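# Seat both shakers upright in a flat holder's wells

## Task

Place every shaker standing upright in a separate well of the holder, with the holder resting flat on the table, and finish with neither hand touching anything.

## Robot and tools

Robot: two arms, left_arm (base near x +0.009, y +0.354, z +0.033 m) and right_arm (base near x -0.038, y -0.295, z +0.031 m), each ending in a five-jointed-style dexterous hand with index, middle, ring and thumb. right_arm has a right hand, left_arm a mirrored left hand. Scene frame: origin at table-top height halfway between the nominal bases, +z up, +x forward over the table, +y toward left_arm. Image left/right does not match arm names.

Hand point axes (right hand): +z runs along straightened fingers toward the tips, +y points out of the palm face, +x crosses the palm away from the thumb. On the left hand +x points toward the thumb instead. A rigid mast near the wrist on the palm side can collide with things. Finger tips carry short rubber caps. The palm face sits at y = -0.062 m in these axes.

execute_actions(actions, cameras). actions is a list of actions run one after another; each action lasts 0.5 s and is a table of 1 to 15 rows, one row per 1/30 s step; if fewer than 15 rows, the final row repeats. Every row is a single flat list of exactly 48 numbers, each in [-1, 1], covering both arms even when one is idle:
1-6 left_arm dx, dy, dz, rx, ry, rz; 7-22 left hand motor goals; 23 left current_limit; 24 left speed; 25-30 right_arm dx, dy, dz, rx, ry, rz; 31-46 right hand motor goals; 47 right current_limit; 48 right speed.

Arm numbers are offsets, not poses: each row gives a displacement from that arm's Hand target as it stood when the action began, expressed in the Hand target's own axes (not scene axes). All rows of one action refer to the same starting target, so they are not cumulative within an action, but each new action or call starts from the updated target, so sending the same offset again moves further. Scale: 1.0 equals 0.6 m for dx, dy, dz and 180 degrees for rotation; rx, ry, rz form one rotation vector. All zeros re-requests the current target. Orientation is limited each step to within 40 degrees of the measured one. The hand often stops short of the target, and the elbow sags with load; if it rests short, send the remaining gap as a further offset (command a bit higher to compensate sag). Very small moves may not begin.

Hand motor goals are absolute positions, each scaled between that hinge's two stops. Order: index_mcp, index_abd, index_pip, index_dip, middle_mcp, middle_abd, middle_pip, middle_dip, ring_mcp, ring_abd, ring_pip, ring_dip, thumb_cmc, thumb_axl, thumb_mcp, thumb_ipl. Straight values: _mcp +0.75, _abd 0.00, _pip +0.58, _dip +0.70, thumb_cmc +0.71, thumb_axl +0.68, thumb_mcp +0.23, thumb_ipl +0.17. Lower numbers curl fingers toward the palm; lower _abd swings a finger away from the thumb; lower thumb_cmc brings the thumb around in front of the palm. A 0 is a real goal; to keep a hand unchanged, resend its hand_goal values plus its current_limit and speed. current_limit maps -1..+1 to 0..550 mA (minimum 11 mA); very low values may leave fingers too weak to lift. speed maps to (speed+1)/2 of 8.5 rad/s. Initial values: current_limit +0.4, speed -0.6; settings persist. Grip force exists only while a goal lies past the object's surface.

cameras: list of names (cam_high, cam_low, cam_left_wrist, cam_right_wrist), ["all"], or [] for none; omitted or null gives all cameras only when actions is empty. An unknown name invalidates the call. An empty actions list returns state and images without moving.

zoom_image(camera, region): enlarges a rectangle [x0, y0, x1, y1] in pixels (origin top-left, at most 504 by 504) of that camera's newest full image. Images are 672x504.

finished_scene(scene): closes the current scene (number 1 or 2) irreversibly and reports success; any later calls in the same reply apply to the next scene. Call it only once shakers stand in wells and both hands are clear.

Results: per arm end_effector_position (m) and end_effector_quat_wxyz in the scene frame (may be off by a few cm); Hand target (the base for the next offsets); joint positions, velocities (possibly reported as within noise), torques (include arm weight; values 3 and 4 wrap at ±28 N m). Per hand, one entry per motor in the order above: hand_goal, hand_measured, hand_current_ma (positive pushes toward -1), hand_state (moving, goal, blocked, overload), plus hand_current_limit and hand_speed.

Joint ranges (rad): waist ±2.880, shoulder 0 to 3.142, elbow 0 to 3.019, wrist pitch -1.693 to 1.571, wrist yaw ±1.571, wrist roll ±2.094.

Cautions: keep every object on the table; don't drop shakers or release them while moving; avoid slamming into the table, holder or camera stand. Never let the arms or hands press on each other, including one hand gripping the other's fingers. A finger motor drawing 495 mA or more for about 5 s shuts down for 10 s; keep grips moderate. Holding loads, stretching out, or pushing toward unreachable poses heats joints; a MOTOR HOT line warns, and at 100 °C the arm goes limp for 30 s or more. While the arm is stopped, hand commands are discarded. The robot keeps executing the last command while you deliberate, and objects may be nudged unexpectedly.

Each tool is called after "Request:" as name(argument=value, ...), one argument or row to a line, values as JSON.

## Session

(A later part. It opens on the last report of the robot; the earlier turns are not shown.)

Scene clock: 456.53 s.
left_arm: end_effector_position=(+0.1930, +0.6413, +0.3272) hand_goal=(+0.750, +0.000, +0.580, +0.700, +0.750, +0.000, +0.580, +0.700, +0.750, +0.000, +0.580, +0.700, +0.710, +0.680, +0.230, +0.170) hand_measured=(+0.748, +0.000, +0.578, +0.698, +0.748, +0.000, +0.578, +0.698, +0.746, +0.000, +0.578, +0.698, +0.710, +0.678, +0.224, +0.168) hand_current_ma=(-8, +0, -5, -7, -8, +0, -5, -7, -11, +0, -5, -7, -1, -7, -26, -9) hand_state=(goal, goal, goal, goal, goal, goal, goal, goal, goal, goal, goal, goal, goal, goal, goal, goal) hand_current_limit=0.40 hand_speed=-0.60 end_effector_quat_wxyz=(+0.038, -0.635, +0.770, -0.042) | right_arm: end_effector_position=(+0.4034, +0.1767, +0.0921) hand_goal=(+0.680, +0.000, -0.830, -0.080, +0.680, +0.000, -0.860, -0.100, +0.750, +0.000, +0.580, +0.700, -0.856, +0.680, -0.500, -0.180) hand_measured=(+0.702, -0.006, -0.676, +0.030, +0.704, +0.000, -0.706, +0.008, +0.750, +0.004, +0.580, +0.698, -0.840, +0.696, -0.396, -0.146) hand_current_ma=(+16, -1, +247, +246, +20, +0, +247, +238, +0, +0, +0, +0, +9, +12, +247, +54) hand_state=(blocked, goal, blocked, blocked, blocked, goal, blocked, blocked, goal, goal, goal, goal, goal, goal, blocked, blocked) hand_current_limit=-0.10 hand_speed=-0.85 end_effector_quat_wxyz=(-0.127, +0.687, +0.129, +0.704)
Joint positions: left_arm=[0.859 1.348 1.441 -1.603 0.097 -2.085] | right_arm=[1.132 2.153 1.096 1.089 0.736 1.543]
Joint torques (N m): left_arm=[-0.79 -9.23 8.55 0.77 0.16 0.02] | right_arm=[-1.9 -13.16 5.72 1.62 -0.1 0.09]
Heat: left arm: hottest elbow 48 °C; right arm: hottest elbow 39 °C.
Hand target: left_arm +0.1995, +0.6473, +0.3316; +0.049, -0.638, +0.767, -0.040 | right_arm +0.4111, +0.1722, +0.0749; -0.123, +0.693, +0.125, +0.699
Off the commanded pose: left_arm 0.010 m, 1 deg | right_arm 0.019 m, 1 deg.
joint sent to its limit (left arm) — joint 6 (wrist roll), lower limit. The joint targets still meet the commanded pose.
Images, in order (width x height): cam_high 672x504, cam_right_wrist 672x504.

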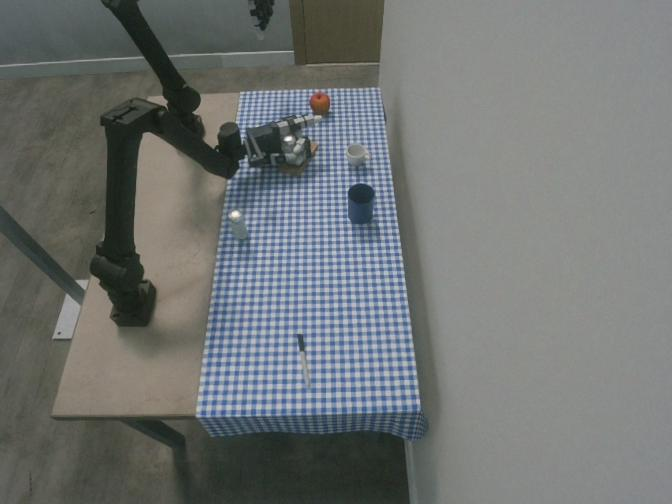

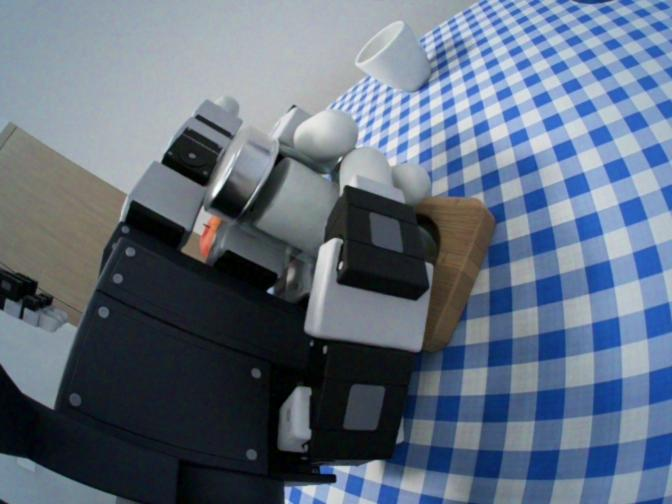

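Request:
execute_actions(
  actions=[
    [[0,0,0,0,0,0,0.75,0,0.58,0.7,0.75,0,0.58,0.7,0.75,0,0.58,0.7,0.71,0.68,0.23,0.17,0.4,-0.6,0.018,0,0,0,0,0,0.68,0,-0.75,0.0,0.68,0,-0.78,0.0,0.75,0,0.58,0.7,-0.857,0.68,-0.45,-0.18,-0.1,-0.85]],
    [[0,0,0,0,0,0,0.75,0,0.58,0.7,0.75,0,0.58,0.7,0.75,0,0.58,0.7,0.71,0.68,0.23,0.17,0.4,-0.6,0.006,0,0,0,0,0,0.68,0,-0.66,0.12,0.68,0,-0.68,0.1,0.75,0,0.58,0.7,-0.857,0.68,-0.38,-0.16,-0.1,-0.85]],
  ],
  cameras=["cam_right_wrist","cam_high"],
)

Request:
zoom_image(
  camera="cam_right_wrist",
  region=[150, 80, 450, 380],
)

Request:
zoom_image(
  camera="cam_high",
  region=[270, 115, 320, 165],
)

Scene clock: 465.73 s.
left_arm: end_effector_position=(+0.1930, +0.6413, +0.3272) hand_goal=(+0.750, +0.000, +0.580, +0.700, +0.750, +0.000, +0.580, +0.700, +0.750, +0.000, +0.580, +0.700, +0.710, +0.680, +0.230, +0.170) hand_measured=(+0.748, +0.000, +0.578, +0.698, +0.748, +0.000, +0.578, +0.698, +0.746, +0.000, +0.578, +0.698, +0.710, +0.678, +0.224, +0.168) hand_current_ma=(-8, +0, -5, -7, -8, +0, -5, -7, -11, +0, -5, -7, -1, -7, -26, -9) hand_state=(goal, goal, goal, goal, goal, goal, goal, goal, goal, goal, goal, goal, goal, goal, goal, goal) hand_current_limit=0.40 hand_speed=-0.60 end_effector_quat_wxyz=(+0.038, -0.635, +0.770, -0.042) | right_arm: end_effector_position=(+0.4033, +0.1769, +0.0893) hand_goal=(+0.680, +0.000, -0.660, +0.120, +0.680, +0.000, -0.680, +0.100, +0.750, +0.000, +0.580, +0.700, -0.856, +0.680, -0.380, -0.160) hand_measured=(+0.690, -0.002, -0.662, +0.118, +0.684, +0.000, -0.682, +0.098, +0.750, +0.004, +0.580, +0.698, -0.840, +0.696, -0.370, -0.148) hand_current_ma=(+5, +0, +0, +0, +1, +0, +0, +0, +0, +0, +0, +0, +10, +12, +7, +8) hand_state=(goal, goal, goal, goal, goal, goal, goal, goal, goal, goal, goal, goal, goal, goal, goal, goal) hand_current_limit=-0.10 hand_speed=-0.85 end_effector_quat_wxyz=(-0.125, +0.690, +0.132, +0.700)
Joint positions: left_arm=[0.859 1.348 1.441 -1.603 0.097 -2.085] | right_arm=[1.132 2.153 1.096 1.072 0.735 1.548]
Joint torques (N m): left_arm=[-0.91 -9.52 8.73 0.58 0.17 -0.01] | right_arm=[-1.79 -14.92 5.46 1.24 -0.01 0]
Heat: left arm: hottest elbow 48 °C; right arm: hottest elbow 39 °C.
Hand target: left_arm +0.1995, +0.6473, +0.3316; +0.049, -0.638, +0.767, -0.040 | right_arm +0.4110, +0.1723, +0.0893; -0.123, +0.693, +0.126, +0.699
Off the commanded pose: left_arm 0.010 m, 1 deg | right_arm 0.009 m, 1 deg.
joint sent to its limit (left arm) — joint 6 (wrist roll), lower limit. The joint targets still meet the commanded pose.
Images, in order (width x height): cam_high 672x504, cam_right_wrist 672x504.

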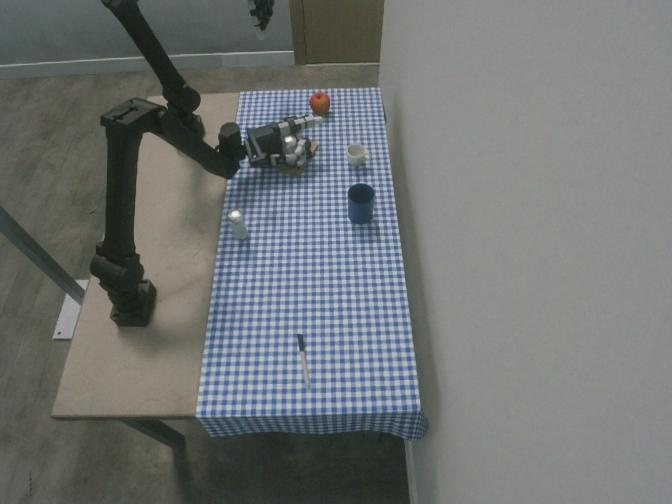

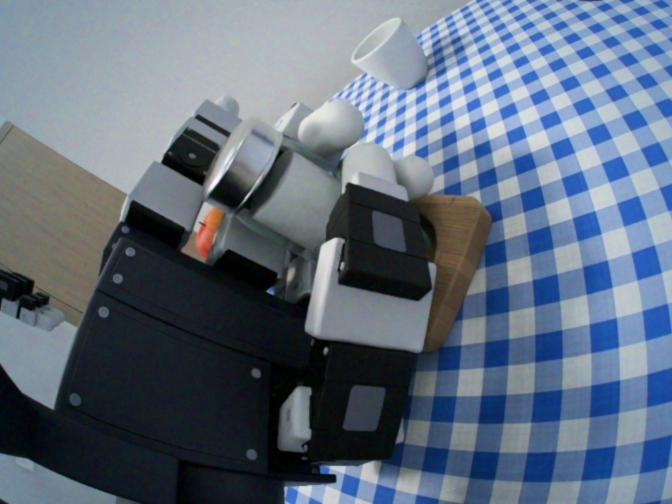

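Scaled by 1.680 from the camera's 672x504 image, which has a finer 960x720 frame.

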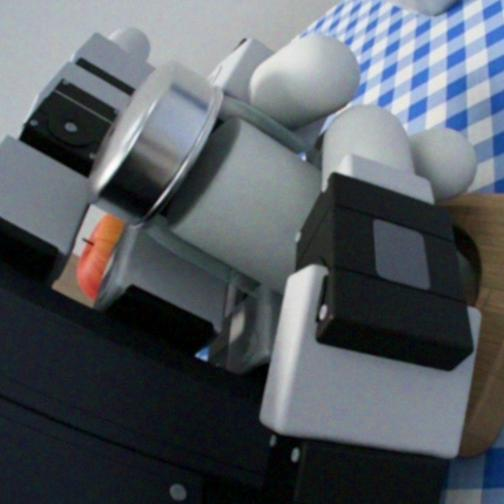

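Scaled by 10.080 from the camera's 672x504 image, which has a finer 960x720 frame.

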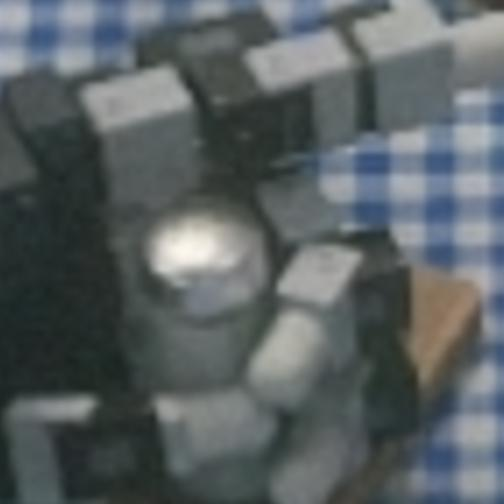

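Request:
execute_actions(
  actions=[
    [[0,0,0,0,0,0,0.75,0,0.58,0.7,0.75,0,0.58,0.7,0.75,0,0.58,0.7,0.71,0.68,0.23,0.17,0.4,-0.6,0.006,0,0,0,0,0,0.7,0,-0.52,0.3,0.7,0,-0.52,0.3,0.75,0,0.58,0.7,-0.857,0.68,-0.28,-0.16,0,-0.8]],
    [[0,0,0,0,0,0,0.75,0,0.58,0.7,0.75,0,0.58,0.7,0.75,0,0.58,0.7,0.71,0.68,0.23,0.17,0.4,-0.6,0,0,0,0,0,0,0.75,0,-0.3,0.41,0.75,0,-0.3,0.41,0.75,0,0.58,0.7,-0.857,0.68,-0.11,-0.157,0,-0.75]],
    [[0,0,0,0,0,0,0.75,0,0.58,0.7,0.75,0,0.58,0.7,0.75,0,0.58,0.7,0.71,0.68,0.23,0.17,0.4,-0.6,0,0,0,0,0,0,0.75,0,0.58,0.7,0.75,0,0.58,0.7,0.75,0,0.58,0.7,-0.857,0.68,0.23,0.17,0,-0.6]],
  ],
  cameras=["cam_right_wrist","cam_high"],
)

Request:
zoom_image(
  camera="cam_high",
  region=[270, 115, 320, 165],
)

Scene clock: 472.37 s.
left_arm: end_effector_position=(+0.1930, +0.6413, +0.3272) hand_goal=(+0.750, +0.000, +0.580, +0.700, +0.750, +0.000, +0.580, +0.700, +0.750, +0.000, +0.580, +0.700, +0.710, +0.680, +0.230, +0.170) hand_measured=(+0.748, +0.000, +0.578, +0.698, +0.748, +0.000, +0.578, +0.698, +0.746, +0.000, +0.578, +0.698, +0.710, +0.678, +0.224, +0.168) hand_current_ma=(-8, +0, -5, -7, -8, +0, -5, -7, -11, +0, -5, -7, -1, -7, -26, -9) hand_state=(goal, goal, goal, goal, goal, goal, goal, goal, goal, goal, goal, goal, goal, goal, goal, goal) hand_current_limit=0.40 hand_speed=-0.60 end_effector_quat_wxyz=(+0.038, -0.635, +0.770, -0.042) | right_arm: end_effector_position=(+0.4034, +0.1766, +0.0877) hand_goal=(+0.750, +0.000, +0.580, +0.700, +0.750, +0.000, +0.580, +0.700, +0.750, +0.000, +0.580, +0.700, -0.856, +0.680, +0.230, +0.170) hand_measured=(+0.748, -0.002, +0.576, +0.698, +0.748, +0.002, +0.578, +0.698, +0.750, +0.004, +0.580, +0.698, -0.840, +0.682, +0.228, +0.168) hand_current_ma=(+0, +0, -1, +0, +0, +0, +0, +0, +0, +0, +0, +0, +10, +0, -1, +0) hand_state=(goal, goal, goal, goal, goal, goal, goal, goal, goal, goal, goal, goal, goal, goal, goal, goal) hand_current_limit=0.00 hand_speed=-0.60 end_effector_quat_wxyz=(-0.122, +0.693, +0.135, +0.698)
Joint positions: left_arm=[0.859 1.348 1.441 -1.603 0.097 -2.085] | right_arm=[1.132 2.153 1.096 1.062 0.735 1.549]
Joint torques (N m): left_arm=[-1.2 -9.29 8.73 0.55 0.15 0.04] | right_arm=[-1.55 -15.15 5.46 1.17 0.03 0.04]
Heat: left arm: hottest elbow 48 °C; right arm: hottest elbow 39 °C.
Hand target: left_arm +0.1995, +0.6473, +0.3316; +0.049, -0.638, +0.767, -0.040 | right_arm +0.4109, +0.1723, +0.0929; -0.123, +0.693, +0.125, +0.699
Off the commanded pose: left_arm 0.010 m, 1 deg | right_arm 0.010 m, 1 deg.
joint sent to its limit (left arm) — joint 6 (wrist roll), lower limit. The joint targets still meet the commanded pose.
Images, in order (width x height): cam_high 672x504, cam_right_wrist 672x504.

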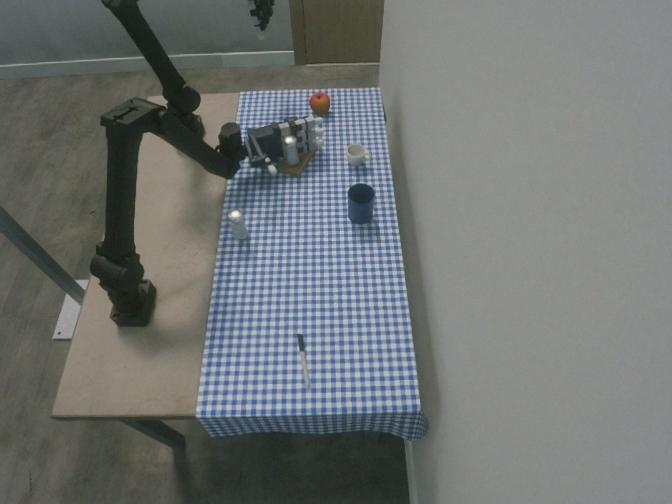

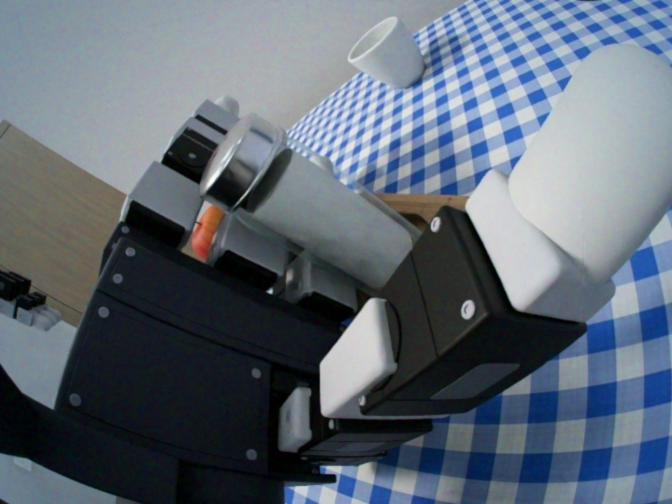

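Scaled by 10.080 from the camera's 672x504 image, which has a finer 960x720 frame.

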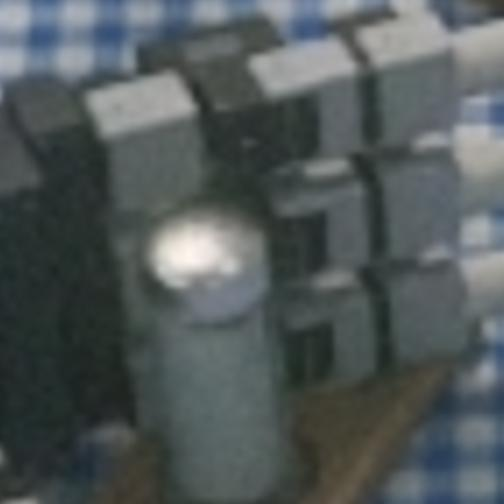

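Request:
execute_actions(
  actions=[
    [[0,0,0,0,0,0,0.75,0,0.58,0.7,0.75,0,0.58,0.7,0.75,0,0.58,0.7,0.71,0.68,0.23,0.17,0.4,-0.6,0,-0.02,0,0,0,0,0.75,0,0.58,0.7,0.75,0,0.58,0.7,0.75,0,0.58,0.7,-0.7,0.68,0.23,0.17,0,-0.7]],
    [[0,0,0,0,0,0,0.75,0,0.58,0.7,0.75,0,0.58,0.7,0.75,0,0.58,0.7,0.71,0.68,0.23,0.17,0.4,-0.6,0,-0.02,0,0,0,0,0.75,0,0.58,0.7,0.75,0,0.58,0.7,0.75,0,0.58,0.7,-0.57,0.68,0.23,0.17,0,-0.7]],
  ],
  cameras=["cam_right_wrist","cam_high"],
)

Request:
zoom_image(
  camera="cam_high",
  region=[255, 90, 355, 190],
)

Scene clock: 478.40 s.
left_arm: end_effector_position=(+0.1930, +0.6413, +0.3272) hand_goal=(+0.750, +0.000, +0.580, +0.700, +0.750, +0.000, +0.580, +0.700, +0.750, +0.000, +0.580, +0.700, +0.710, +0.680, +0.230, +0.170) hand_measured=(+0.748, +0.000, +0.578, +0.698, +0.748, +0.000, +0.578, +0.698, +0.746, +0.000, +0.578, +0.698, +0.710, +0.678, +0.224, +0.168) hand_current_ma=(-8, +0, -5, -7, -8, +0, -5, -7, -11, +0, -5, -7, -1, -7, -26, -9) hand_state=(goal, goal, goal, goal, goal, goal, goal, goal, goal, goal, goal, goal, goal, goal, goal, goal) hand_current_limit=0.40 hand_speed=-0.60 end_effector_quat_wxyz=(+0.038, -0.635, +0.770, -0.042) | right_arm: end_effector_position=(+0.4047, +0.1782, +0.0902) hand_goal=(+0.750, +0.000, +0.580, +0.700, +0.750, +0.000, +0.580, +0.700, +0.750, +0.000, +0.580, +0.700, -0.570, +0.680, +0.230, +0.170) hand_measured=(+0.750, +0.002, +0.578, +0.698, +0.748, +0.002, +0.578, +0.698, +0.750, +0.004, +0.580, +0.698, -0.562, +0.682, +0.228, +0.168) hand_current_ma=(+0, +0, +0, +0, +0, +0, +0, +0, +0, +0, +0, +0, +2, +0, -1, +0) hand_state=(goal, goal, goal, goal, goal, goal, goal, goal, goal, goal, goal, goal, goal, goal, goal, goal) hand_current_limit=0.00 hand_speed=-0.70 end_effector_quat_wxyz=(-0.111, +0.696, +0.129, +0.697)
Joint positions: left_arm=[0.859 1.348 1.441 -1.603 0.097 -2.085] | right_arm=[1.134 2.153 1.116 1.032 0.761 1.549]
Joint torques (N m): left_arm=[-0.62 -9 8.75 0.55 0.16 0] | right_arm=[1.32 -14.74 7.82 1.32 0.2 0.02]
Heat: left arm: hottest elbow 48 °C; right arm: hottest elbow 39 °C.
Hand target: left_arm +0.1995, +0.6473, +0.3316; +0.049, -0.638, +0.767, -0.040 | right_arm +0.4027, +0.1947, +0.0927; -0.123, +0.693, +0.125, +0.699
Off the commanded pose: left_arm 0.010 m, 1 deg | right_arm 0.017 m, 2 deg.
joint sent to its limit (left arm) — joint 6 (wrist roll), lower limit. The joint targets still meet the commanded pose.
Images, in order (width x height): cam_high 672x504, cam_right_wrist 672x504.

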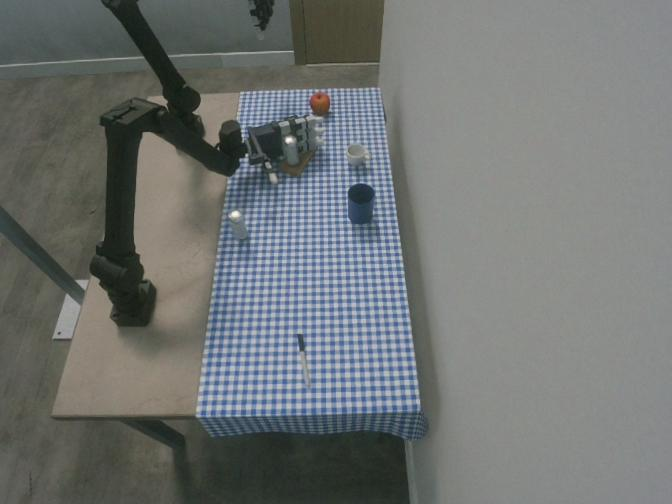

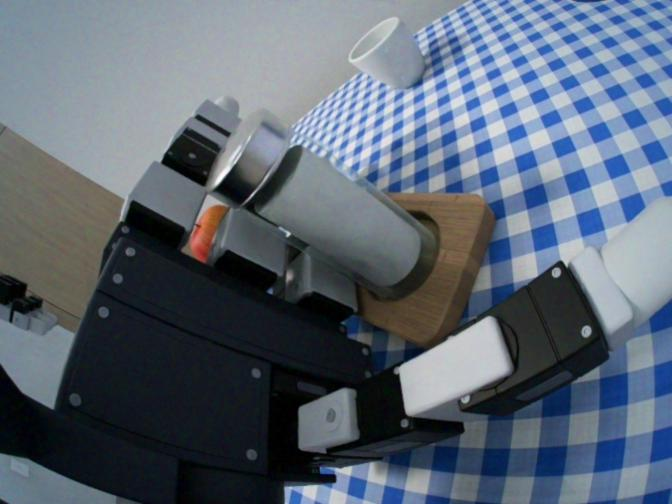

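Scaled by 5.040 from the camera's 672x504 image, which has a finer 960x720 frame.

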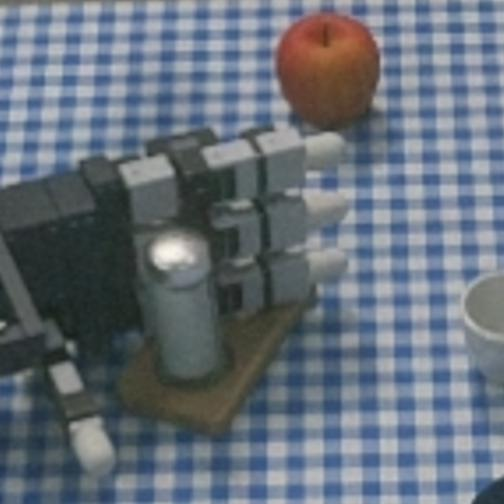

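Request:
execute_actions(
  actions=[
    [[0,0,0,0,0,0,0.75,0,0.58,0.7,0.75,0,0.58,0.7,0.75,0,0.58,0.7,0.71,0.68,0.23,0.17,0.4,-0.6,0.015,-0.025,0,0,0,0,0.75,0,0.58,0.7,0.75,0,0.58,0.7,0.75,0,0.58,0.7,-0.57,0.68,0.23,0.17,0,-0.7]],
  ],
  cameras=["cam_high"],
)

Request:
zoom_image(
  camera="cam_high",
  region=[255, 90, 355, 190],
)

Scene clock: 481.90 s.
left_arm: end_effector_position=(+0.1930, +0.6413, +0.3272) hand_goal=(+0.750, +0.000, +0.580, +0.700, +0.750, +0.000, +0.580, +0.700, +0.750, +0.000, +0.580, +0.700, +0.710, +0.680, +0.230, +0.170) hand_measured=(+0.748, +0.000, +0.578, +0.698, +0.748, +0.000, +0.578, +0.698, +0.746, +0.000, +0.578, +0.698, +0.710, +0.678, +0.224, +0.168) hand_current_ma=(-8, +0, -5, -7, -8, +0, -5, -7, -11, +0, -5, -7, -1, -7, -26, -9) hand_state=(goal, goal, goal, goal, goal, goal, goal, goal, goal, goal, goal, goal, goal, goal, goal, goal) hand_current_limit=0.40 hand_speed=-0.60 end_effector_quat_wxyz=(+0.038, -0.635, +0.770, -0.042) | right_arm: end_effector_position=(+0.3979, +0.1937, +0.0958) hand_goal=(+0.750, +0.000, +0.580, +0.700, +0.750, +0.000, +0.580, +0.700, +0.750, +0.000, +0.580, +0.700, -0.570, +0.680, +0.230, +0.170) hand_measured=(+0.750, +0.002, +0.578, +0.698, +0.748, +0.002, +0.578, +0.698, +0.750, +0.004, +0.580, +0.698, -0.562, +0.682, +0.228, +0.168) hand_current_ma=(+0, +0, +0, +0, +0, +0, +0, +0, +0, +0, +0, +0, +2, +0, -1, +0) hand_state=(goal, goal, goal, goal, goal, goal, goal, goal, goal, goal, goal, goal, goal, goal, goal, goal) hand_current_limit=0.00 hand_speed=-0.70 end_effector_quat_wxyz=(-0.111, +0.697, +0.132, +0.696)
Joint positions: left_arm=[0.859 1.348 1.441 -1.603 0.097 -2.085] | right_arm=[1.156 2.153 1.148 0.995 0.78 1.549]
Joint torques (N m): left_arm=[-0.97 -9.47 8.8 0.66 0.13 -0.02] | right_arm=[0.56 -14.68 8.08 1.25 0.21 0.07]
Heat: left arm: hottest elbow 48 °C; right arm: hottest elbow 39 °C.
Hand target: left_arm +0.1995, +0.6473, +0.3316; +0.049, -0.638, +0.767, -0.040 | right_arm +0.3974, +0.2088, +0.1016; -0.123, +0.693, +0.126, +0.699
Off the commanded pose: left_arm 0.010 m, 1 deg | right_arm 0.016 m, 2 deg.
joint sent to its limit (left arm) — joint 6 (wrist roll), lower limit. The joint targets still meet the commanded pose.
Images, in order (width x height): cam_high 672x504.

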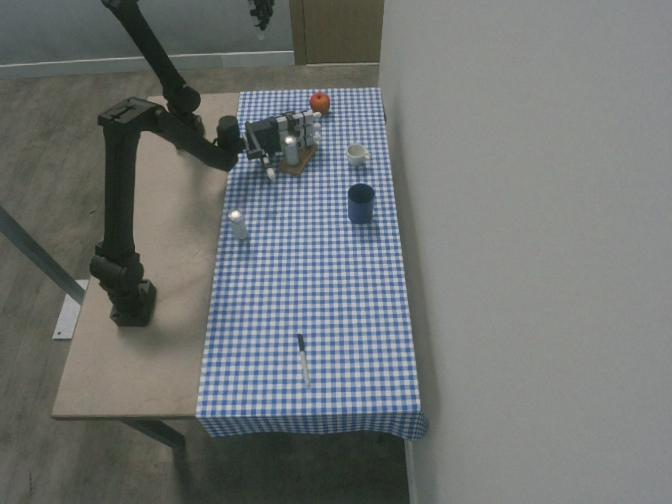

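Scaled by 5.040 from the camera's 672x504 image, which has a finer 960x720 frame.

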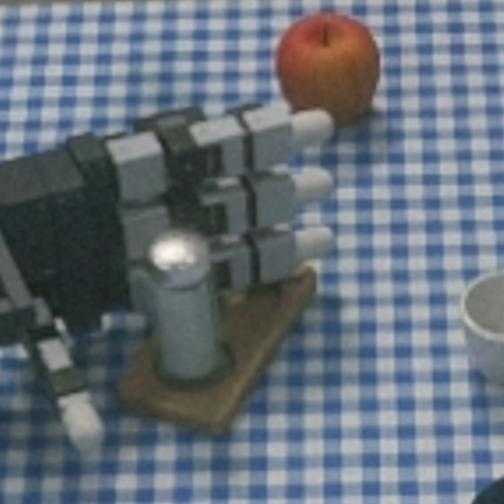

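Request:
execute_actions(
  actions=[
    [[0,0,0,0,0,0,0.75,0,0.58,0.7,0.75,0,0.58,0.7,0.75,0,0.58,0.7,0.71,0.68,0.23,0.17,0.4,-0.6,0.07,-0.004,0,0,0,0,0.75,0,0.58,0.7,0.75,0,0.58,0.7,0.75,0,0.58,0.7,-0.57,0.68,0.23,0.17,0,-0.7]],
    [[0,0,0,0,0,0,0.75,0,0.58,0.7,0.75,0,0.58,0.7,0.75,0,0.58,0.7,0.71,0.68,0.23,0.17,0.4,-0.6,0.1,-0.004,0,0,0,0,0.75,0,0.58,0.7,0.75,0,0.58,0.7,0.75,0,0.58,0.7,-0.57,0.68,0.23,0.17,0,-0.7]],
  ],
  cameras=["cam_high","cam_right_wrist"],
)

Request:
zoom_image(
  camera="cam_high",
  region=[255, 90, 355, 190],
)

Scene clock: 497.70 s.
left_arm: end_effector_position=(+0.1930, +0.6413, +0.3272) hand_goal=(+0.750, +0.000, +0.580, +0.700, +0.750, +0.000, +0.580, +0.700, +0.750, +0.000, +0.580, +0.700, +0.710, +0.680, +0.230, +0.170) hand_measured=(+0.748, +0.000, +0.578, +0.698, +0.748, +0.000, +0.578, +0.698, +0.746, +0.000, +0.578, +0.698, +0.710, +0.678, +0.224, +0.168) hand_current_ma=(-8, +0, -5, -7, -8, +0, -5, -7, -11, +0, -5, -7, -1, -7, -26, -9) hand_state=(goal, goal, goal, goal, goal, goal, goal, goal, goal, goal, goal, goal, goal, goal, goal, goal) hand_current_limit=0.40 hand_speed=-0.60 end_effector_quat_wxyz=(+0.038, -0.635, +0.770, -0.042) | right_arm: end_effector_position=(+0.3982, +0.1987, +0.1960) hand_goal=(+0.750, +0.000, +0.580, +0.700, +0.750, +0.000, +0.580, +0.700, +0.750, +0.000, +0.580, +0.700, -0.570, +0.680, +0.230, +0.170) hand_measured=(+0.750, +0.002, +0.578, +0.698, +0.748, +0.002, +0.578, +0.698, +0.750, +0.004, +0.580, +0.698, -0.562, +0.682, +0.228, +0.168) hand_current_ma=(+0, +0, +0, +0, +0, +0, +0, +0, +0, +0, +0, +0, +3, +0, -1, +0) hand_state=(goal, goal, goal, goal, goal, goal, goal, goal, goal, goal, goal, goal, goal, goal, goal, goal) hand_current_limit=0.00 hand_speed=-0.70 end_effector_quat_wxyz=(-0.110, +0.697, +0.130, +0.697)
Joint positions: left_arm=[0.859 1.348 1.441 -1.603 0.097 -2.085] | right_arm=[1.16 1.953 1.17 0.776 0.788 1.549]
Joint torques (N m): left_arm=[-1.08 -9.05 8.65 0.73 0.09 0.03] | right_arm=[1.26 -14.45 9.06 1.17 0.2 0.04]
Heat: left arm: hottest elbow 48 °C; right arm: hottest elbow 39 °C.
Hand target: left_arm +0.1995, +0.6473, +0.3316; +0.049, -0.638, +0.767, -0.040 | right_arm +0.3948, +0.2136, +0.2037; -0.123, +0.693, +0.126, +0.699
Off the commanded pose: left_arm 0.010 m, 1 deg | right_arm 0.017 m, 2 deg.
joint sent to its limit (left arm) — joint 6 (wrist roll), lower limit. The joint targets still meet the commanded pose.
Images, in order (width x height): cam_high 672x504, cam_right_wrist 672x504.

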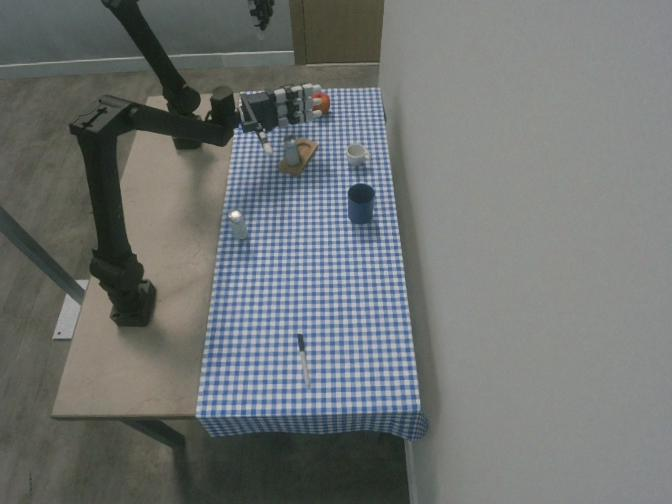

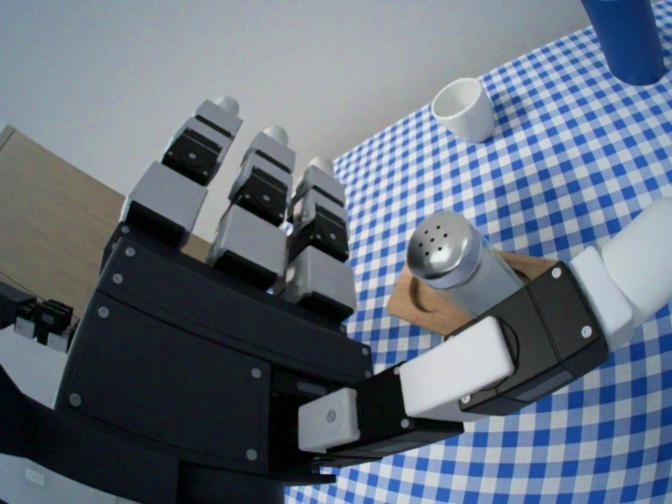

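Scaled by 5.040 from the camera's 672x504 image, which has a finer 960x720 frame.

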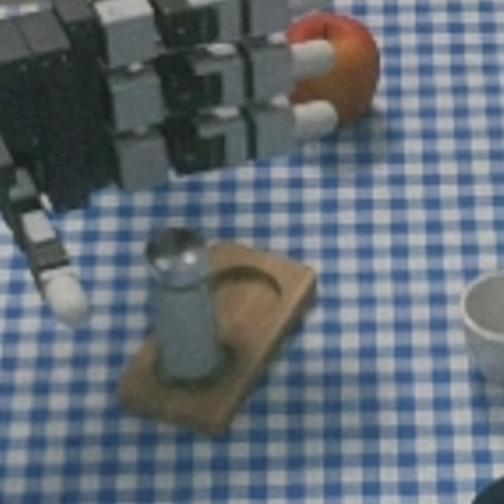

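Request:
zoom_image(
  camera="cam_high",
  region=[275, 130, 325, 180],
)

Request:
zoom_image(
  camera="cam_high",
  region=[215, 195, 265, 245],
)

Scaled by 10.080 from the camera's 672x504 image, which has a finer 960x720 frame.

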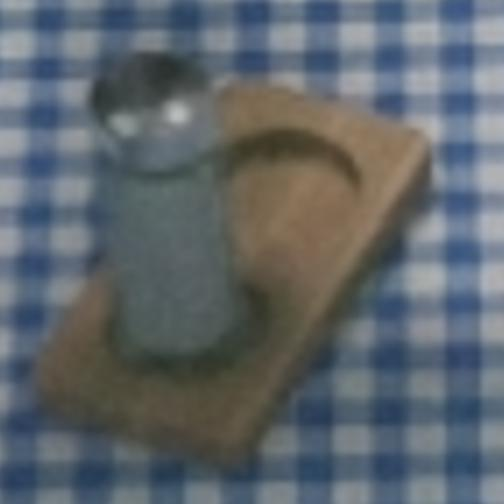

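Scaled by 10.080 from the camera's 672x504 image, which has a finer 960x720 frame.

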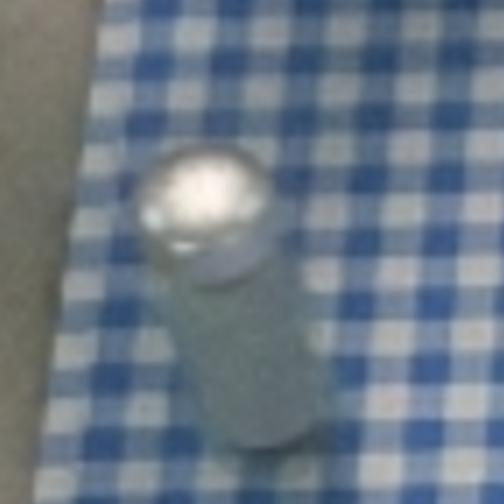

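Request:
execute_actions(
  actions=[
    [[0,0,0,0,0,0,0.75,0,0.58,0.7,0.75,0,0.58,0.7,0.75,0,0.58,0.7,0.71,0.68,0.23,0.17,0.4,-0.6,0.05,0.0927,-0.111,-0.0403,0,0,0.75,0,0.58,0.7,0.75,0,0.58,0.7,0.75,0,0.58,0.7,-0.57,0.68,0.23,0.17,0,-0.7]],
    [[0,0,0,0,0,0,0.75,0,0.58,0.7,0.75,0,0.58,0.7,0.75,0,0.58,0.7,0.71,0.68,0.23,0.17,0.4,-0.6,0.02,0.1059,-0.0985,-0.0403,0,0,0.75,0,0.58,0.7,0.75,0,0.58,0.7,0.75,0,0.58,0.7,-0.57,0.68,0.23,0.17,0,-0.7]],
    [[0,0,0,0,0,0,0.75,0,0.58,0.7,0.75,0,0.58,0.7,0.75,0,0.58,0.7,0.71,0.68,0.23,0.17,0.4,-0.6,0,0.1175,-0.0843,-0.0403,0,0,0.75,0,0.58,0.7,0.75,0,0.58,0.7,0.75,0,0.58,0.7,-0.57,0.68,0.23,0.17,0,-0.7]],
    [[0,0,0,0,0,0,0.75,0,0.58,0.7,0.75,0,0.58,0.7,0.75,0,0.58,0.7,0.71,0.68,0.23,0.17,0.4,-0.6,0,0.1271,-0.0688,-0.0403,0,0,0.75,0,0.58,0.7,0.75,0,0.58,0.7,0.75,0,0.58,0.7,-0.57,0.68,0.23,0.17,0,-0.7]],
  ],
  cameras=["cam_high","cam_right_wrist"],
)

Scene clock: 521.40 s.
left_arm: end_effector_position=(+0.1930, +0.6413, +0.3272) hand_goal=(+0.750, +0.000, +0.580, +0.700, +0.750, +0.000, +0.580, +0.700, +0.750, +0.000, +0.580, +0.700, +0.710, +0.680, +0.230, +0.170) hand_measured=(+0.748, +0.000, +0.578, +0.698, +0.748, +0.000, +0.578, +0.698, +0.746, +0.000, +0.578, +0.698, +0.710, +0.678, +0.224, +0.168) hand_current_ma=(-8, +0, -5, -7, -8, +0, -5, -7, -11, +0, -5, -7, -1, -7, -26, -9) hand_state=(goal, goal, goal, goal, goal, goal, goal, goal, goal, goal, goal, goal, goal, goal, goal, goal) hand_current_limit=0.40 hand_speed=-0.60 end_effector_quat_wxyz=(+0.038, -0.635, +0.770, -0.042) | right_arm: end_effector_position=(+0.2257, -0.0877, +0.2420) hand_goal=(+0.750, +0.000, +0.580, +0.700, +0.750, +0.000, +0.580, +0.700, +0.750, +0.000, +0.580, +0.700, -0.570, +0.680, +0.230, +0.170) hand_measured=(+0.750, +0.002, +0.578, +0.698, +0.750, +0.002, +0.578, +0.698, +0.750, +0.004, +0.580, +0.698, -0.562, +0.682, +0.228, +0.168) hand_current_ma=(+0, +0, +0, +0, +0, +0, +0, +0, +0, +0, +0, +0, +3, +0, +0, +0) hand_state=(goal, goal, goal, goal, goal, goal, goal, goal, goal, goal, goal, goal, goal, goal, goal, goal) hand_current_limit=0.00 hand_speed=-0.70 end_effector_quat_wxyz=(+0.059, +0.703, -0.056, +0.706)
Joint positions: left_arm=[0.859 1.348 1.441 -1.603 0.097 -2.085] | right_arm=[1.281 1.356 0.516 0.869 1.414 1.539]
Joint torques (N m): left_arm=[-1.38 -9.99 8.79 0.65 0.13 0] | right_arm=[1.2 -7.3 5.57 1.44 0.17 -0.2]
Heat: left arm: hottest elbow 48 °C; right arm: hottest elbow 40 °C.
Hand target: left_arm +0.1995, +0.6473, +0.3316; +0.049, -0.638, +0.767, -0.040 | right_arm +0.2214, -0.0872, +0.2446; +0.055, +0.702, -0.054, +0.708
Off the commanded pose: left_arm 0.010 m, 1 deg | right_arm 0.005 m, 1 deg.
joint sent to its limit (left arm) — joint 6 (wrist roll), lower limit. The joint targets still meet the commanded pose.
Images, in order (width x height): cam_high 672x504, cam_right_wrist 672x504.

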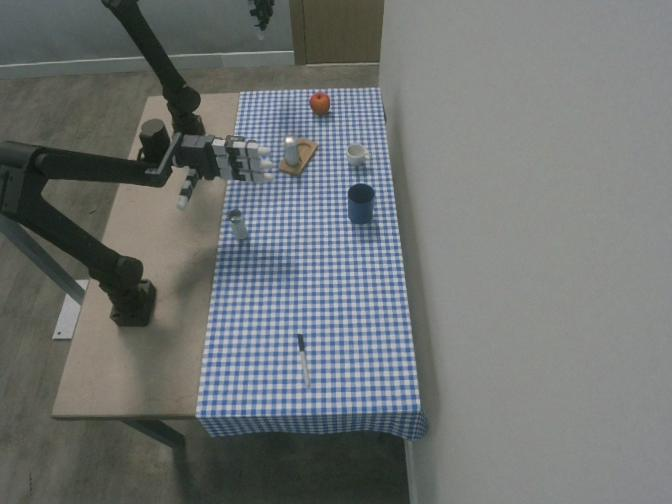

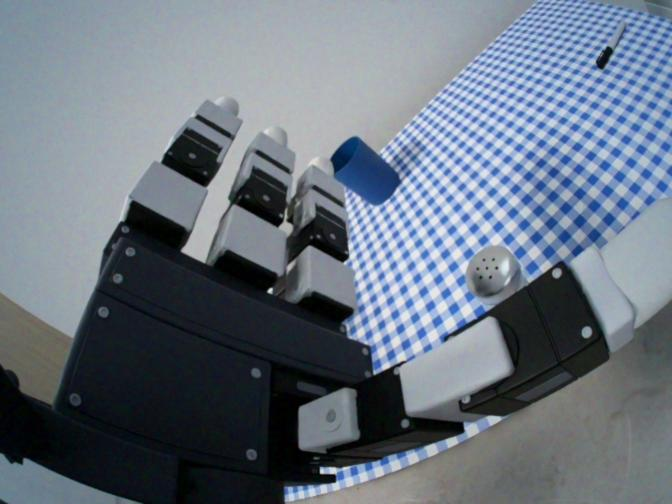

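Request:
execute_actions(
  actions=[
    [[0,0,0,0,0,0,0.75,0,0.58,0.7,0.75,0,0.58,0.7,0.75,0,0.58,0.7,0.71,0.68,0.23,0.17,0.4,-0.6,-0.11,0,0,0,0,0,0.75,0,0.58,0.7,0.75,0,0.58,0.7,0.75,0,0.58,0.7,-0.57,0.68,0.23,0.17,0,-0.7]],
  ],
  cameras=["cam_high","cam_right_wrist"],
)

Scene clock: 526.33 s.
left_arm: end_effector_position=(+0.1930, +0.6413, +0.3272) hand_goal=(+0.750, +0.000, +0.580, +0.700, +0.750, +0.000, +0.580, +0.700, +0.750, +0.000, +0.580, +0.700, +0.710, +0.680, +0.230, +0.170) hand_measured=(+0.748, +0.000, +0.578, +0.698, +0.748, +0.000, +0.578, +0.698, +0.746, +0.000, +0.578, +0.698, +0.710, +0.678, +0.224, +0.168) hand_current_ma=(-8, +0, -5, -7, -8, +0, -5, -7, -11, +0, -5, -7, -1, -7, -26, -9) hand_state=(goal, goal, goal, goal, goal, goal, goal, goal, goal, goal, goal, goal, goal, goal, goal, goal) hand_current_limit=0.40 hand_speed=-0.60 end_effector_quat_wxyz=(+0.038, -0.635, +0.770, -0.042) | right_arm: end_effector_position=(+0.2240, -0.0921, +0.1820) hand_goal=(+0.750, +0.000, +0.580, +0.700, +0.750, +0.000, +0.580, +0.700, +0.750, +0.000, +0.580, +0.700, -0.570, +0.680, +0.230, +0.170) hand_measured=(+0.750, +0.002, +0.578, +0.698, +0.750, +0.002, +0.578, +0.698, +0.750, +0.004, +0.580, +0.698, -0.562, +0.682, +0.228, +0.168) hand_current_ma=(+0, +0, +0, +0, +0, +0, +0, +0, +0, +0, +0, +0, +3, +0, +0, +0) hand_state=(goal, goal, goal, goal, goal, goal, goal, goal, goal, goal, goal, goal, goal, goal, goal, goal) hand_current_limit=0.00 hand_speed=-0.70 end_effector_quat_wxyz=(+0.054, +0.706, -0.061, +0.704)
Joint positions: left_arm=[0.859 1.348 1.441 -1.603 0.097 -2.085] | right_arm=[1.281 1.529 0.46 1.046 1.414 1.603]
Joint torques (N m): left_arm=[-1.26 -8.59 8.92 0.39 0.16 -0.02] | right_arm=[0.5 -5.13 4.97 1.31 0.15 -0.15]
Heat: left arm: hottest elbow 48 °C; right arm: hottest elbow 40 °C.
Hand target: left_arm +0.1995, +0.6473, +0.3316; +0.049, -0.638, +0.767, -0.040 | right_arm +0.2220, -0.0873, +0.1787; +0.054, +0.702, -0.054, +0.708
Off the commanded pose: left_arm 0.010 m, 1 deg | right_arm 0.006 m, 1 deg.
joint sent to its limit (left arm) — joint 6 (wrist roll), lower limit. The joint targets still meet the commanded pose.
Images, in order (width x height): cam_high 672x504, cam_right_wrist 672x504.

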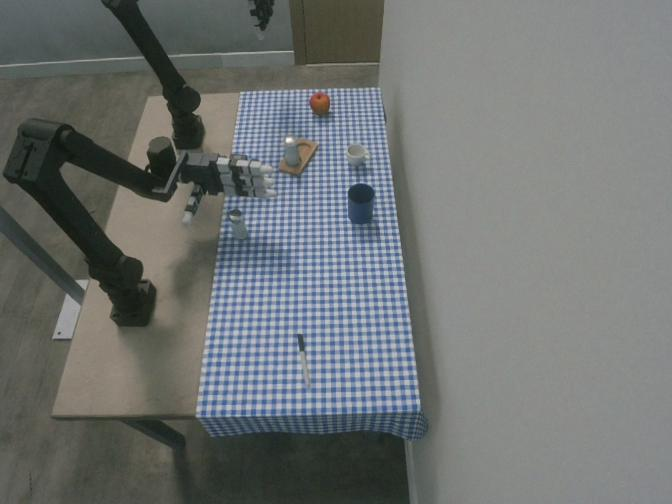

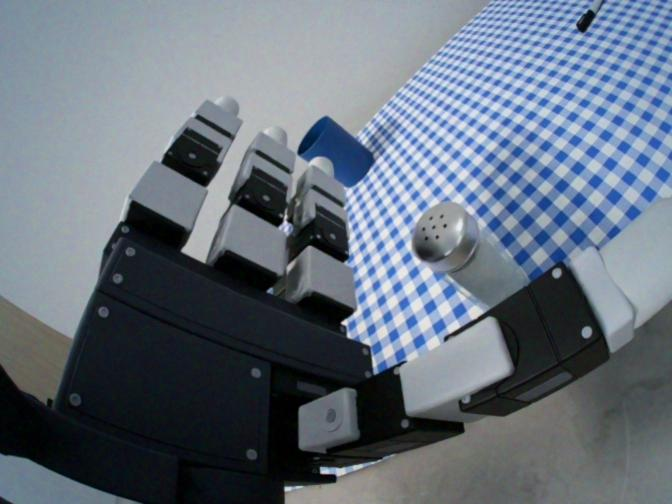

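Request:
execute_actions(
  actions=[
    [[0,0,0,0,0,0,0.75,0,0.58,0.7,0.75,0,0.58,0.7,0.75,0,0.58,0.7,0.71,0.68,0.23,0.17,0.4,-0.6,-0.08,0.0133,0,0,0,0,0.75,0,0.58,0.7,0.75,0,0.58,0.7,0.75,0,0.58,0.7,-0.57,0.68,0.23,0.17,0,-0.7]],
  ],
  cameras=["cam_high","cam_right_wrist"],
)

Scene clock: 531.10 s.
left_arm: end_effector_position=(+0.1930, +0.6413, +0.3272) hand_goal=(+0.750, +0.000, +0.580, +0.700, +0.750, +0.000, +0.580, +0.700, +0.750, +0.000, +0.580, +0.700, +0.710, +0.680, +0.230, +0.170) hand_measured=(+0.748, +0.000, +0.578, +0.698, +0.748, +0.000, +0.578, +0.698, +0.746, +0.000, +0.578, +0.698, +0.710, +0.678, +0.224, +0.168) hand_current_ma=(-8, +0, -5, -7, -8, +0, -5, -7, -11, +0, -5, -7, -1, -7, -26, -9) hand_state=(goal, goal, goal, goal, goal, goal, goal, goal, goal, goal, goal, goal, goal, goal, goal, goal) hand_current_limit=0.40 hand_speed=-0.60 end_effector_quat_wxyz=(+0.038, -0.635, +0.770, -0.042) | right_arm: end_effector_position=(+0.2220, -0.0980, +0.1338) hand_goal=(+0.750, +0.000, +0.580, +0.700, +0.750, +0.000, +0.580, +0.700, +0.750, +0.000, +0.580, +0.700, -0.570, +0.680, +0.230, +0.170) hand_measured=(+0.750, +0.002, +0.578, +0.698, +0.750, +0.002, +0.578, +0.698, +0.750, +0.004, +0.580, +0.698, -0.562, +0.682, +0.228, +0.168) hand_current_ma=(+0, +0, +0, +0, +0, +0, +0, +0, +0, +0, +0, +0, +3, +0, +0, +0) hand_state=(goal, goal, goal, goal, goal, goal, goal, goal, goal, goal, goal, goal, goal, goal, goal, goal) hand_current_limit=0.00 hand_speed=-0.70 end_effector_quat_wxyz=(+0.051, +0.706, -0.064, +0.704)
Joint positions: left_arm=[0.859 1.348 1.441 -1.603 0.097 -2.085] | right_arm=[1.281 1.711 0.429 1.256 1.414 1.615]
Joint torques (N m): left_arm=[-1.03 -9 8.79 0.47 0.14 0.01] | right_arm=[0.09 -6.12 3.22 1.33 0 -0.19]
Heat: left arm: hottest elbow 48 °C; right arm: hottest elbow 40 °C.
Hand target: left_arm +0.1995, +0.6473, +0.3316; +0.049, -0.638, +0.767, -0.040 | right_arm +0.2212, -0.0953, +0.1306; +0.054, +0.702, -0.054, +0.708
Off the commanded pose: left_arm 0.010 m, 1 deg | right_arm 0.004 m, 1 deg.
joint sent to its limit (left arm) — joint 6 (wrist roll), lower limit. The joint targets still meet the commanded pose.
Images, in order (width x height): cam_high 672x504, cam_right_wrist 672x504.

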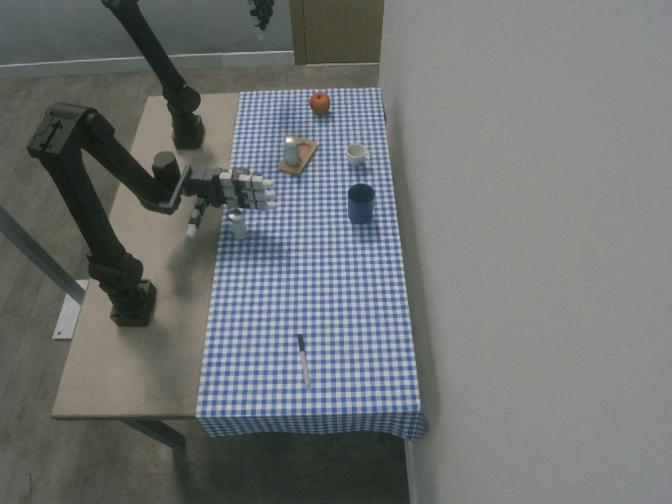

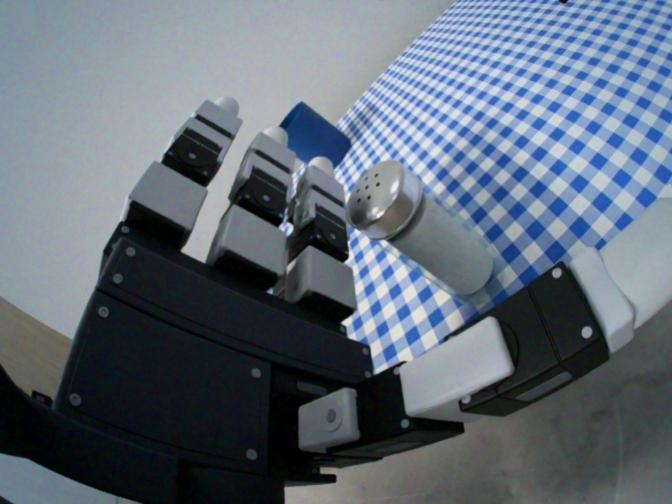

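Request:
execute_actions(
  actions=[
    [[0,0,0,0,0,0,0.75,0,0.58,0.7,0.75,0,0.58,0.7,0.75,0,0.58,0.7,0.71,0.68,0.23,0.17,0.4,-0.6,-0.055,0.01,-0.008,0,0,0,0.75,0,0.58,0.7,0.75,0,0.58,0.7,0.75,0,0.58,0.7,-0.57,0.68,0.23,0.17,0,-0.7]],
  ],
  cameras=["cam_high","cam_right_wrist"],
)

Scene clock: 539.47 s.
left_arm: end_effector_position=(+0.1930, +0.6413, +0.3272) hand_goal=(+0.750, +0.000, +0.580, +0.700, +0.750, +0.000, +0.580, +0.700, +0.750, +0.000, +0.580, +0.700, +0.710, +0.680, +0.230, +0.170) hand_measured=(+0.748, +0.000, +0.578, +0.698, +0.748, +0.000, +0.578, +0.698, +0.746, +0.000, +0.578, +0.698, +0.710, +0.678, +0.224, +0.168) hand_current_ma=(-8, +0, -5, -7, -8, +0, -5, -7, -11, +0, -5, -7, -1, -7, -26, -9) hand_state=(goal, goal, goal, goal, goal, goal, goal, goal, goal, goal, goal, goal, goal, goal, goal, goal) hand_current_limit=0.40 hand_speed=-0.60 end_effector_quat_wxyz=(+0.038, -0.635, +0.770, -0.042) | right_arm: end_effector_position=(+0.2191, -0.1035, +0.1010) hand_goal=(+0.750, +0.000, +0.580, +0.700, +0.750, +0.000, +0.580, +0.700, +0.750, +0.000, +0.580, +0.700, -0.570, +0.680, +0.230, +0.170) hand_measured=(+0.750, +0.002, +0.578, +0.698, +0.750, +0.002, +0.578, +0.698, +0.750, +0.004, +0.580, +0.698, -0.562, +0.682, +0.228, +0.168) hand_current_ma=(+0, +0, +0, +0, +0, +0, +0, +0, +0, +0, +0, +0, +3, +0, +0, +0) hand_state=(goal, goal, goal, goal, goal, goal, goal, goal, goal, goal, goal, goal, goal, goal, goal, goal) hand_current_limit=0.00 hand_speed=-0.70 end_effector_quat_wxyz=(+0.051, +0.704, -0.065, +0.705)
Joint positions: left_arm=[0.859 1.348 1.441 -1.603 0.097 -2.085] | right_arm=[1.285 1.865 0.422 1.443 1.419 1.591]
Joint torques (N m): left_arm=[-0.62 -9.47 8.81 0.69 0.13 -0.01] | right_arm=[0.91 -6.36 2.13 1.39 0.19 -0.19]
Heat: left arm: hottest elbow 48 °C; right arm: hottest elbow 39 °C.
Hand target: left_arm +0.1995, +0.6473, +0.3316; +0.049, -0.638, +0.767, -0.040 | right_arm +0.2157, -0.1005, +0.0976; +0.054, +0.702, -0.054, +0.708
Off the commanded pose: left_arm 0.010 m, 1 deg | right_arm 0.006 m, 1 deg.
joint sent to its limit (left arm) — joint 6 (wrist roll), lower limit. The joint targets still meet the commanded pose.
Images, in order (width x height): cam_high 672x504, cam_right_wrist 672x504.

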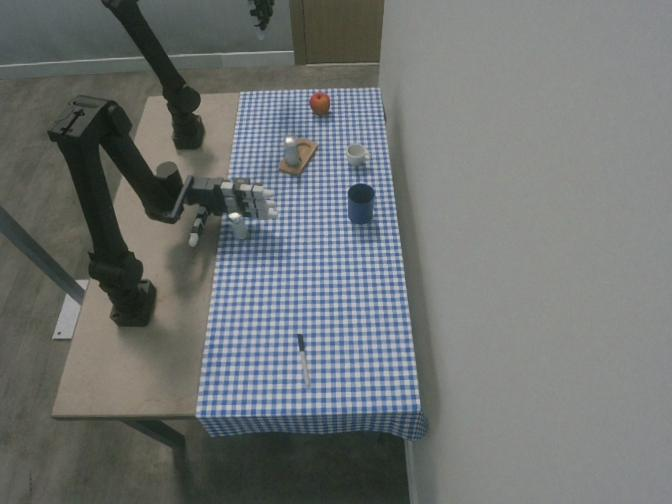

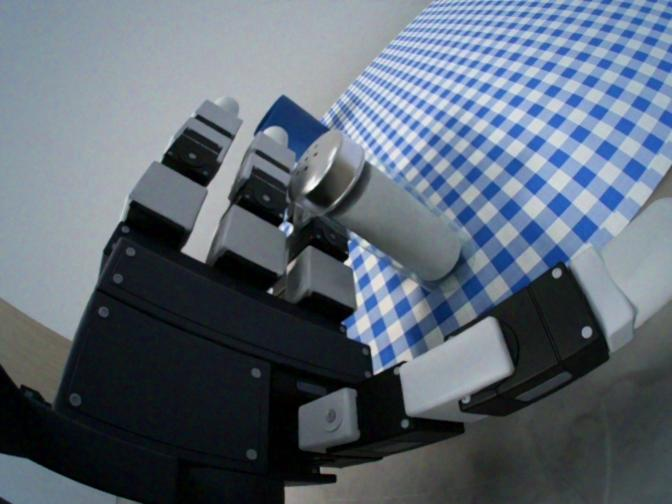

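Request:
execute_actions(
  actions=[
    [[0,0,0,0,0,0,0.75,0,0.58,0.7,0.75,0,0.58,0.7,0.75,0,0.58,0.7,0.71,0.68,0.23,0.17,0.4,-0.6,-0.03,0,-0.008,0,0,0,0.75,0,0.58,0.7,0.75,0,0.58,0.7,0.75,0,0.58,0.7,-0.57,0.68,0.23,0.17,0,-0.7]],
  ],
  cameras=["cam_high","cam_right_wrist"],
)

Request:
zoom_image(
  camera="cam_high",
  region=[190, 165, 290, 265],
)

Scene clock: 547.30 s.
left_arm: end_effector_position=(+0.1930, +0.6413, +0.3272) hand_goal=(+0.750, +0.000, +0.580, +0.700, +0.750, +0.000, +0.580, +0.700, +0.750, +0.000, +0.580, +0.700, +0.710, +0.680, +0.230, +0.170) hand_measured=(+0.748, +0.000, +0.578, +0.698, +0.748, +0.000, +0.578, +0.698, +0.746, +0.000, +0.578, +0.698, +0.710, +0.678, +0.224, +0.168) hand_current_ma=(-8, +0, -5, -7, -8, +0, -5, -7, -11, +0, -5, -7, -1, -7, -26, -9) hand_state=(goal, goal, goal, goal, goal, goal, goal, goal, goal, goal, goal, goal, goal, goal, goal, goal) hand_current_limit=0.40 hand_speed=-0.60 end_effector_quat_wxyz=(+0.038, -0.635, +0.770, -0.042) | right_arm: end_effector_position=(+0.2134, -0.1064, +0.0828) hand_goal=(+0.750, +0.000, +0.580, +0.700, +0.750, +0.000, +0.580, +0.700, +0.750, +0.000, +0.580, +0.700, -0.570, +0.680, +0.230, +0.170) hand_measured=(+0.750, +0.002, +0.578, +0.698, +0.750, +0.002, +0.578, +0.698, +0.750, +0.004, +0.580, +0.698, -0.562, +0.682, +0.228, +0.168) hand_current_ma=(+0, +0, +0, +0, +0, +0, +0, +0, +0, +0, +0, +0, +3, +0, +0, +0) hand_state=(goal, goal, goal, goal, goal, goal, goal, goal, goal, goal, goal, goal, goal, goal, goal, goal) hand_current_limit=0.00 hand_speed=-0.70 end_effector_quat_wxyz=(+0.055, +0.703, -0.061, +0.706)
Joint positions: left_arm=[0.859 1.348 1.441 -1.603 0.097 -2.085] | right_arm=[1.299 1.96 0.422 1.558 1.433 1.56]
Joint torques (N m): left_arm=[-1.03 -9.47 8.92 0.77 0.17 0.04] | right_arm=[0.79 -6.71 2.18 1.28 0.16 -0.21]
Heat: left arm: hottest elbow 48 °C; right arm: hottest elbow 38 °C.
Hand target: left_arm +0.1995, +0.6473, +0.3316; +0.049, -0.638, +0.767, -0.040 | right_arm +0.2112, -0.0998, +0.0796; +0.054, +0.702, -0.054, +0.708
Off the commanded pose: left_arm 0.010 m, 1 deg | right_arm 0.008 m, 1 deg.
joint sent to its limit (left arm) — joint 6 (wrist roll), lower limit. The joint targets still meet the commanded pose.
Images, in order (width x height): cam_high 672x504, cam_right_wrist 672x504.

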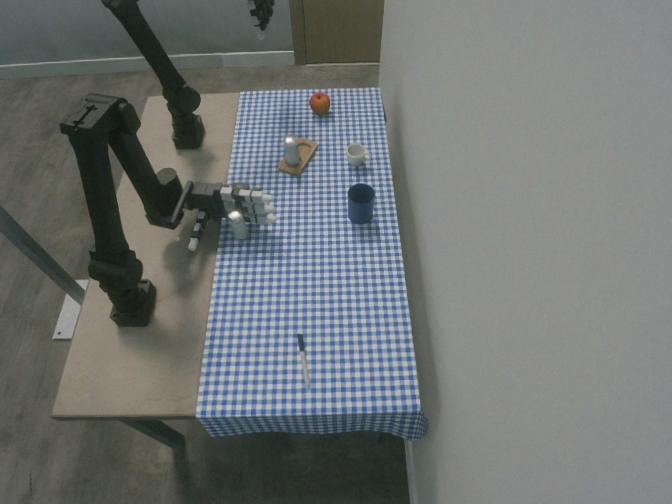

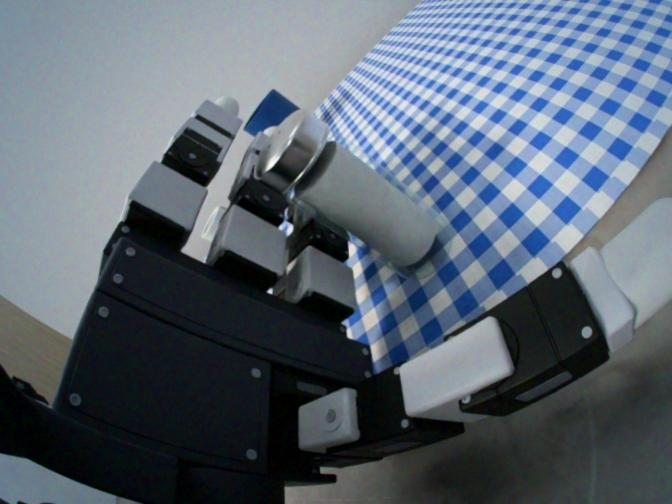

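Scaled by 5.040 from the camera's 672x504 image, which has a finer 960x720 frame.

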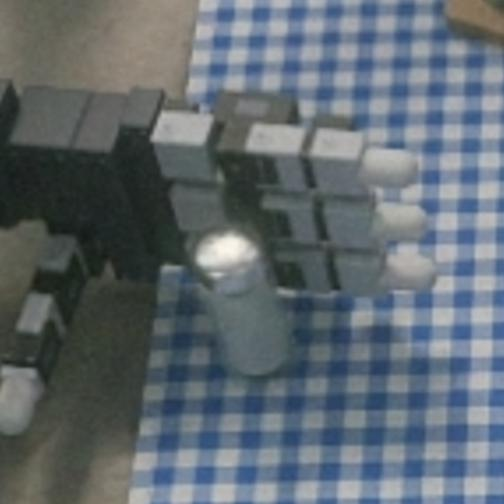

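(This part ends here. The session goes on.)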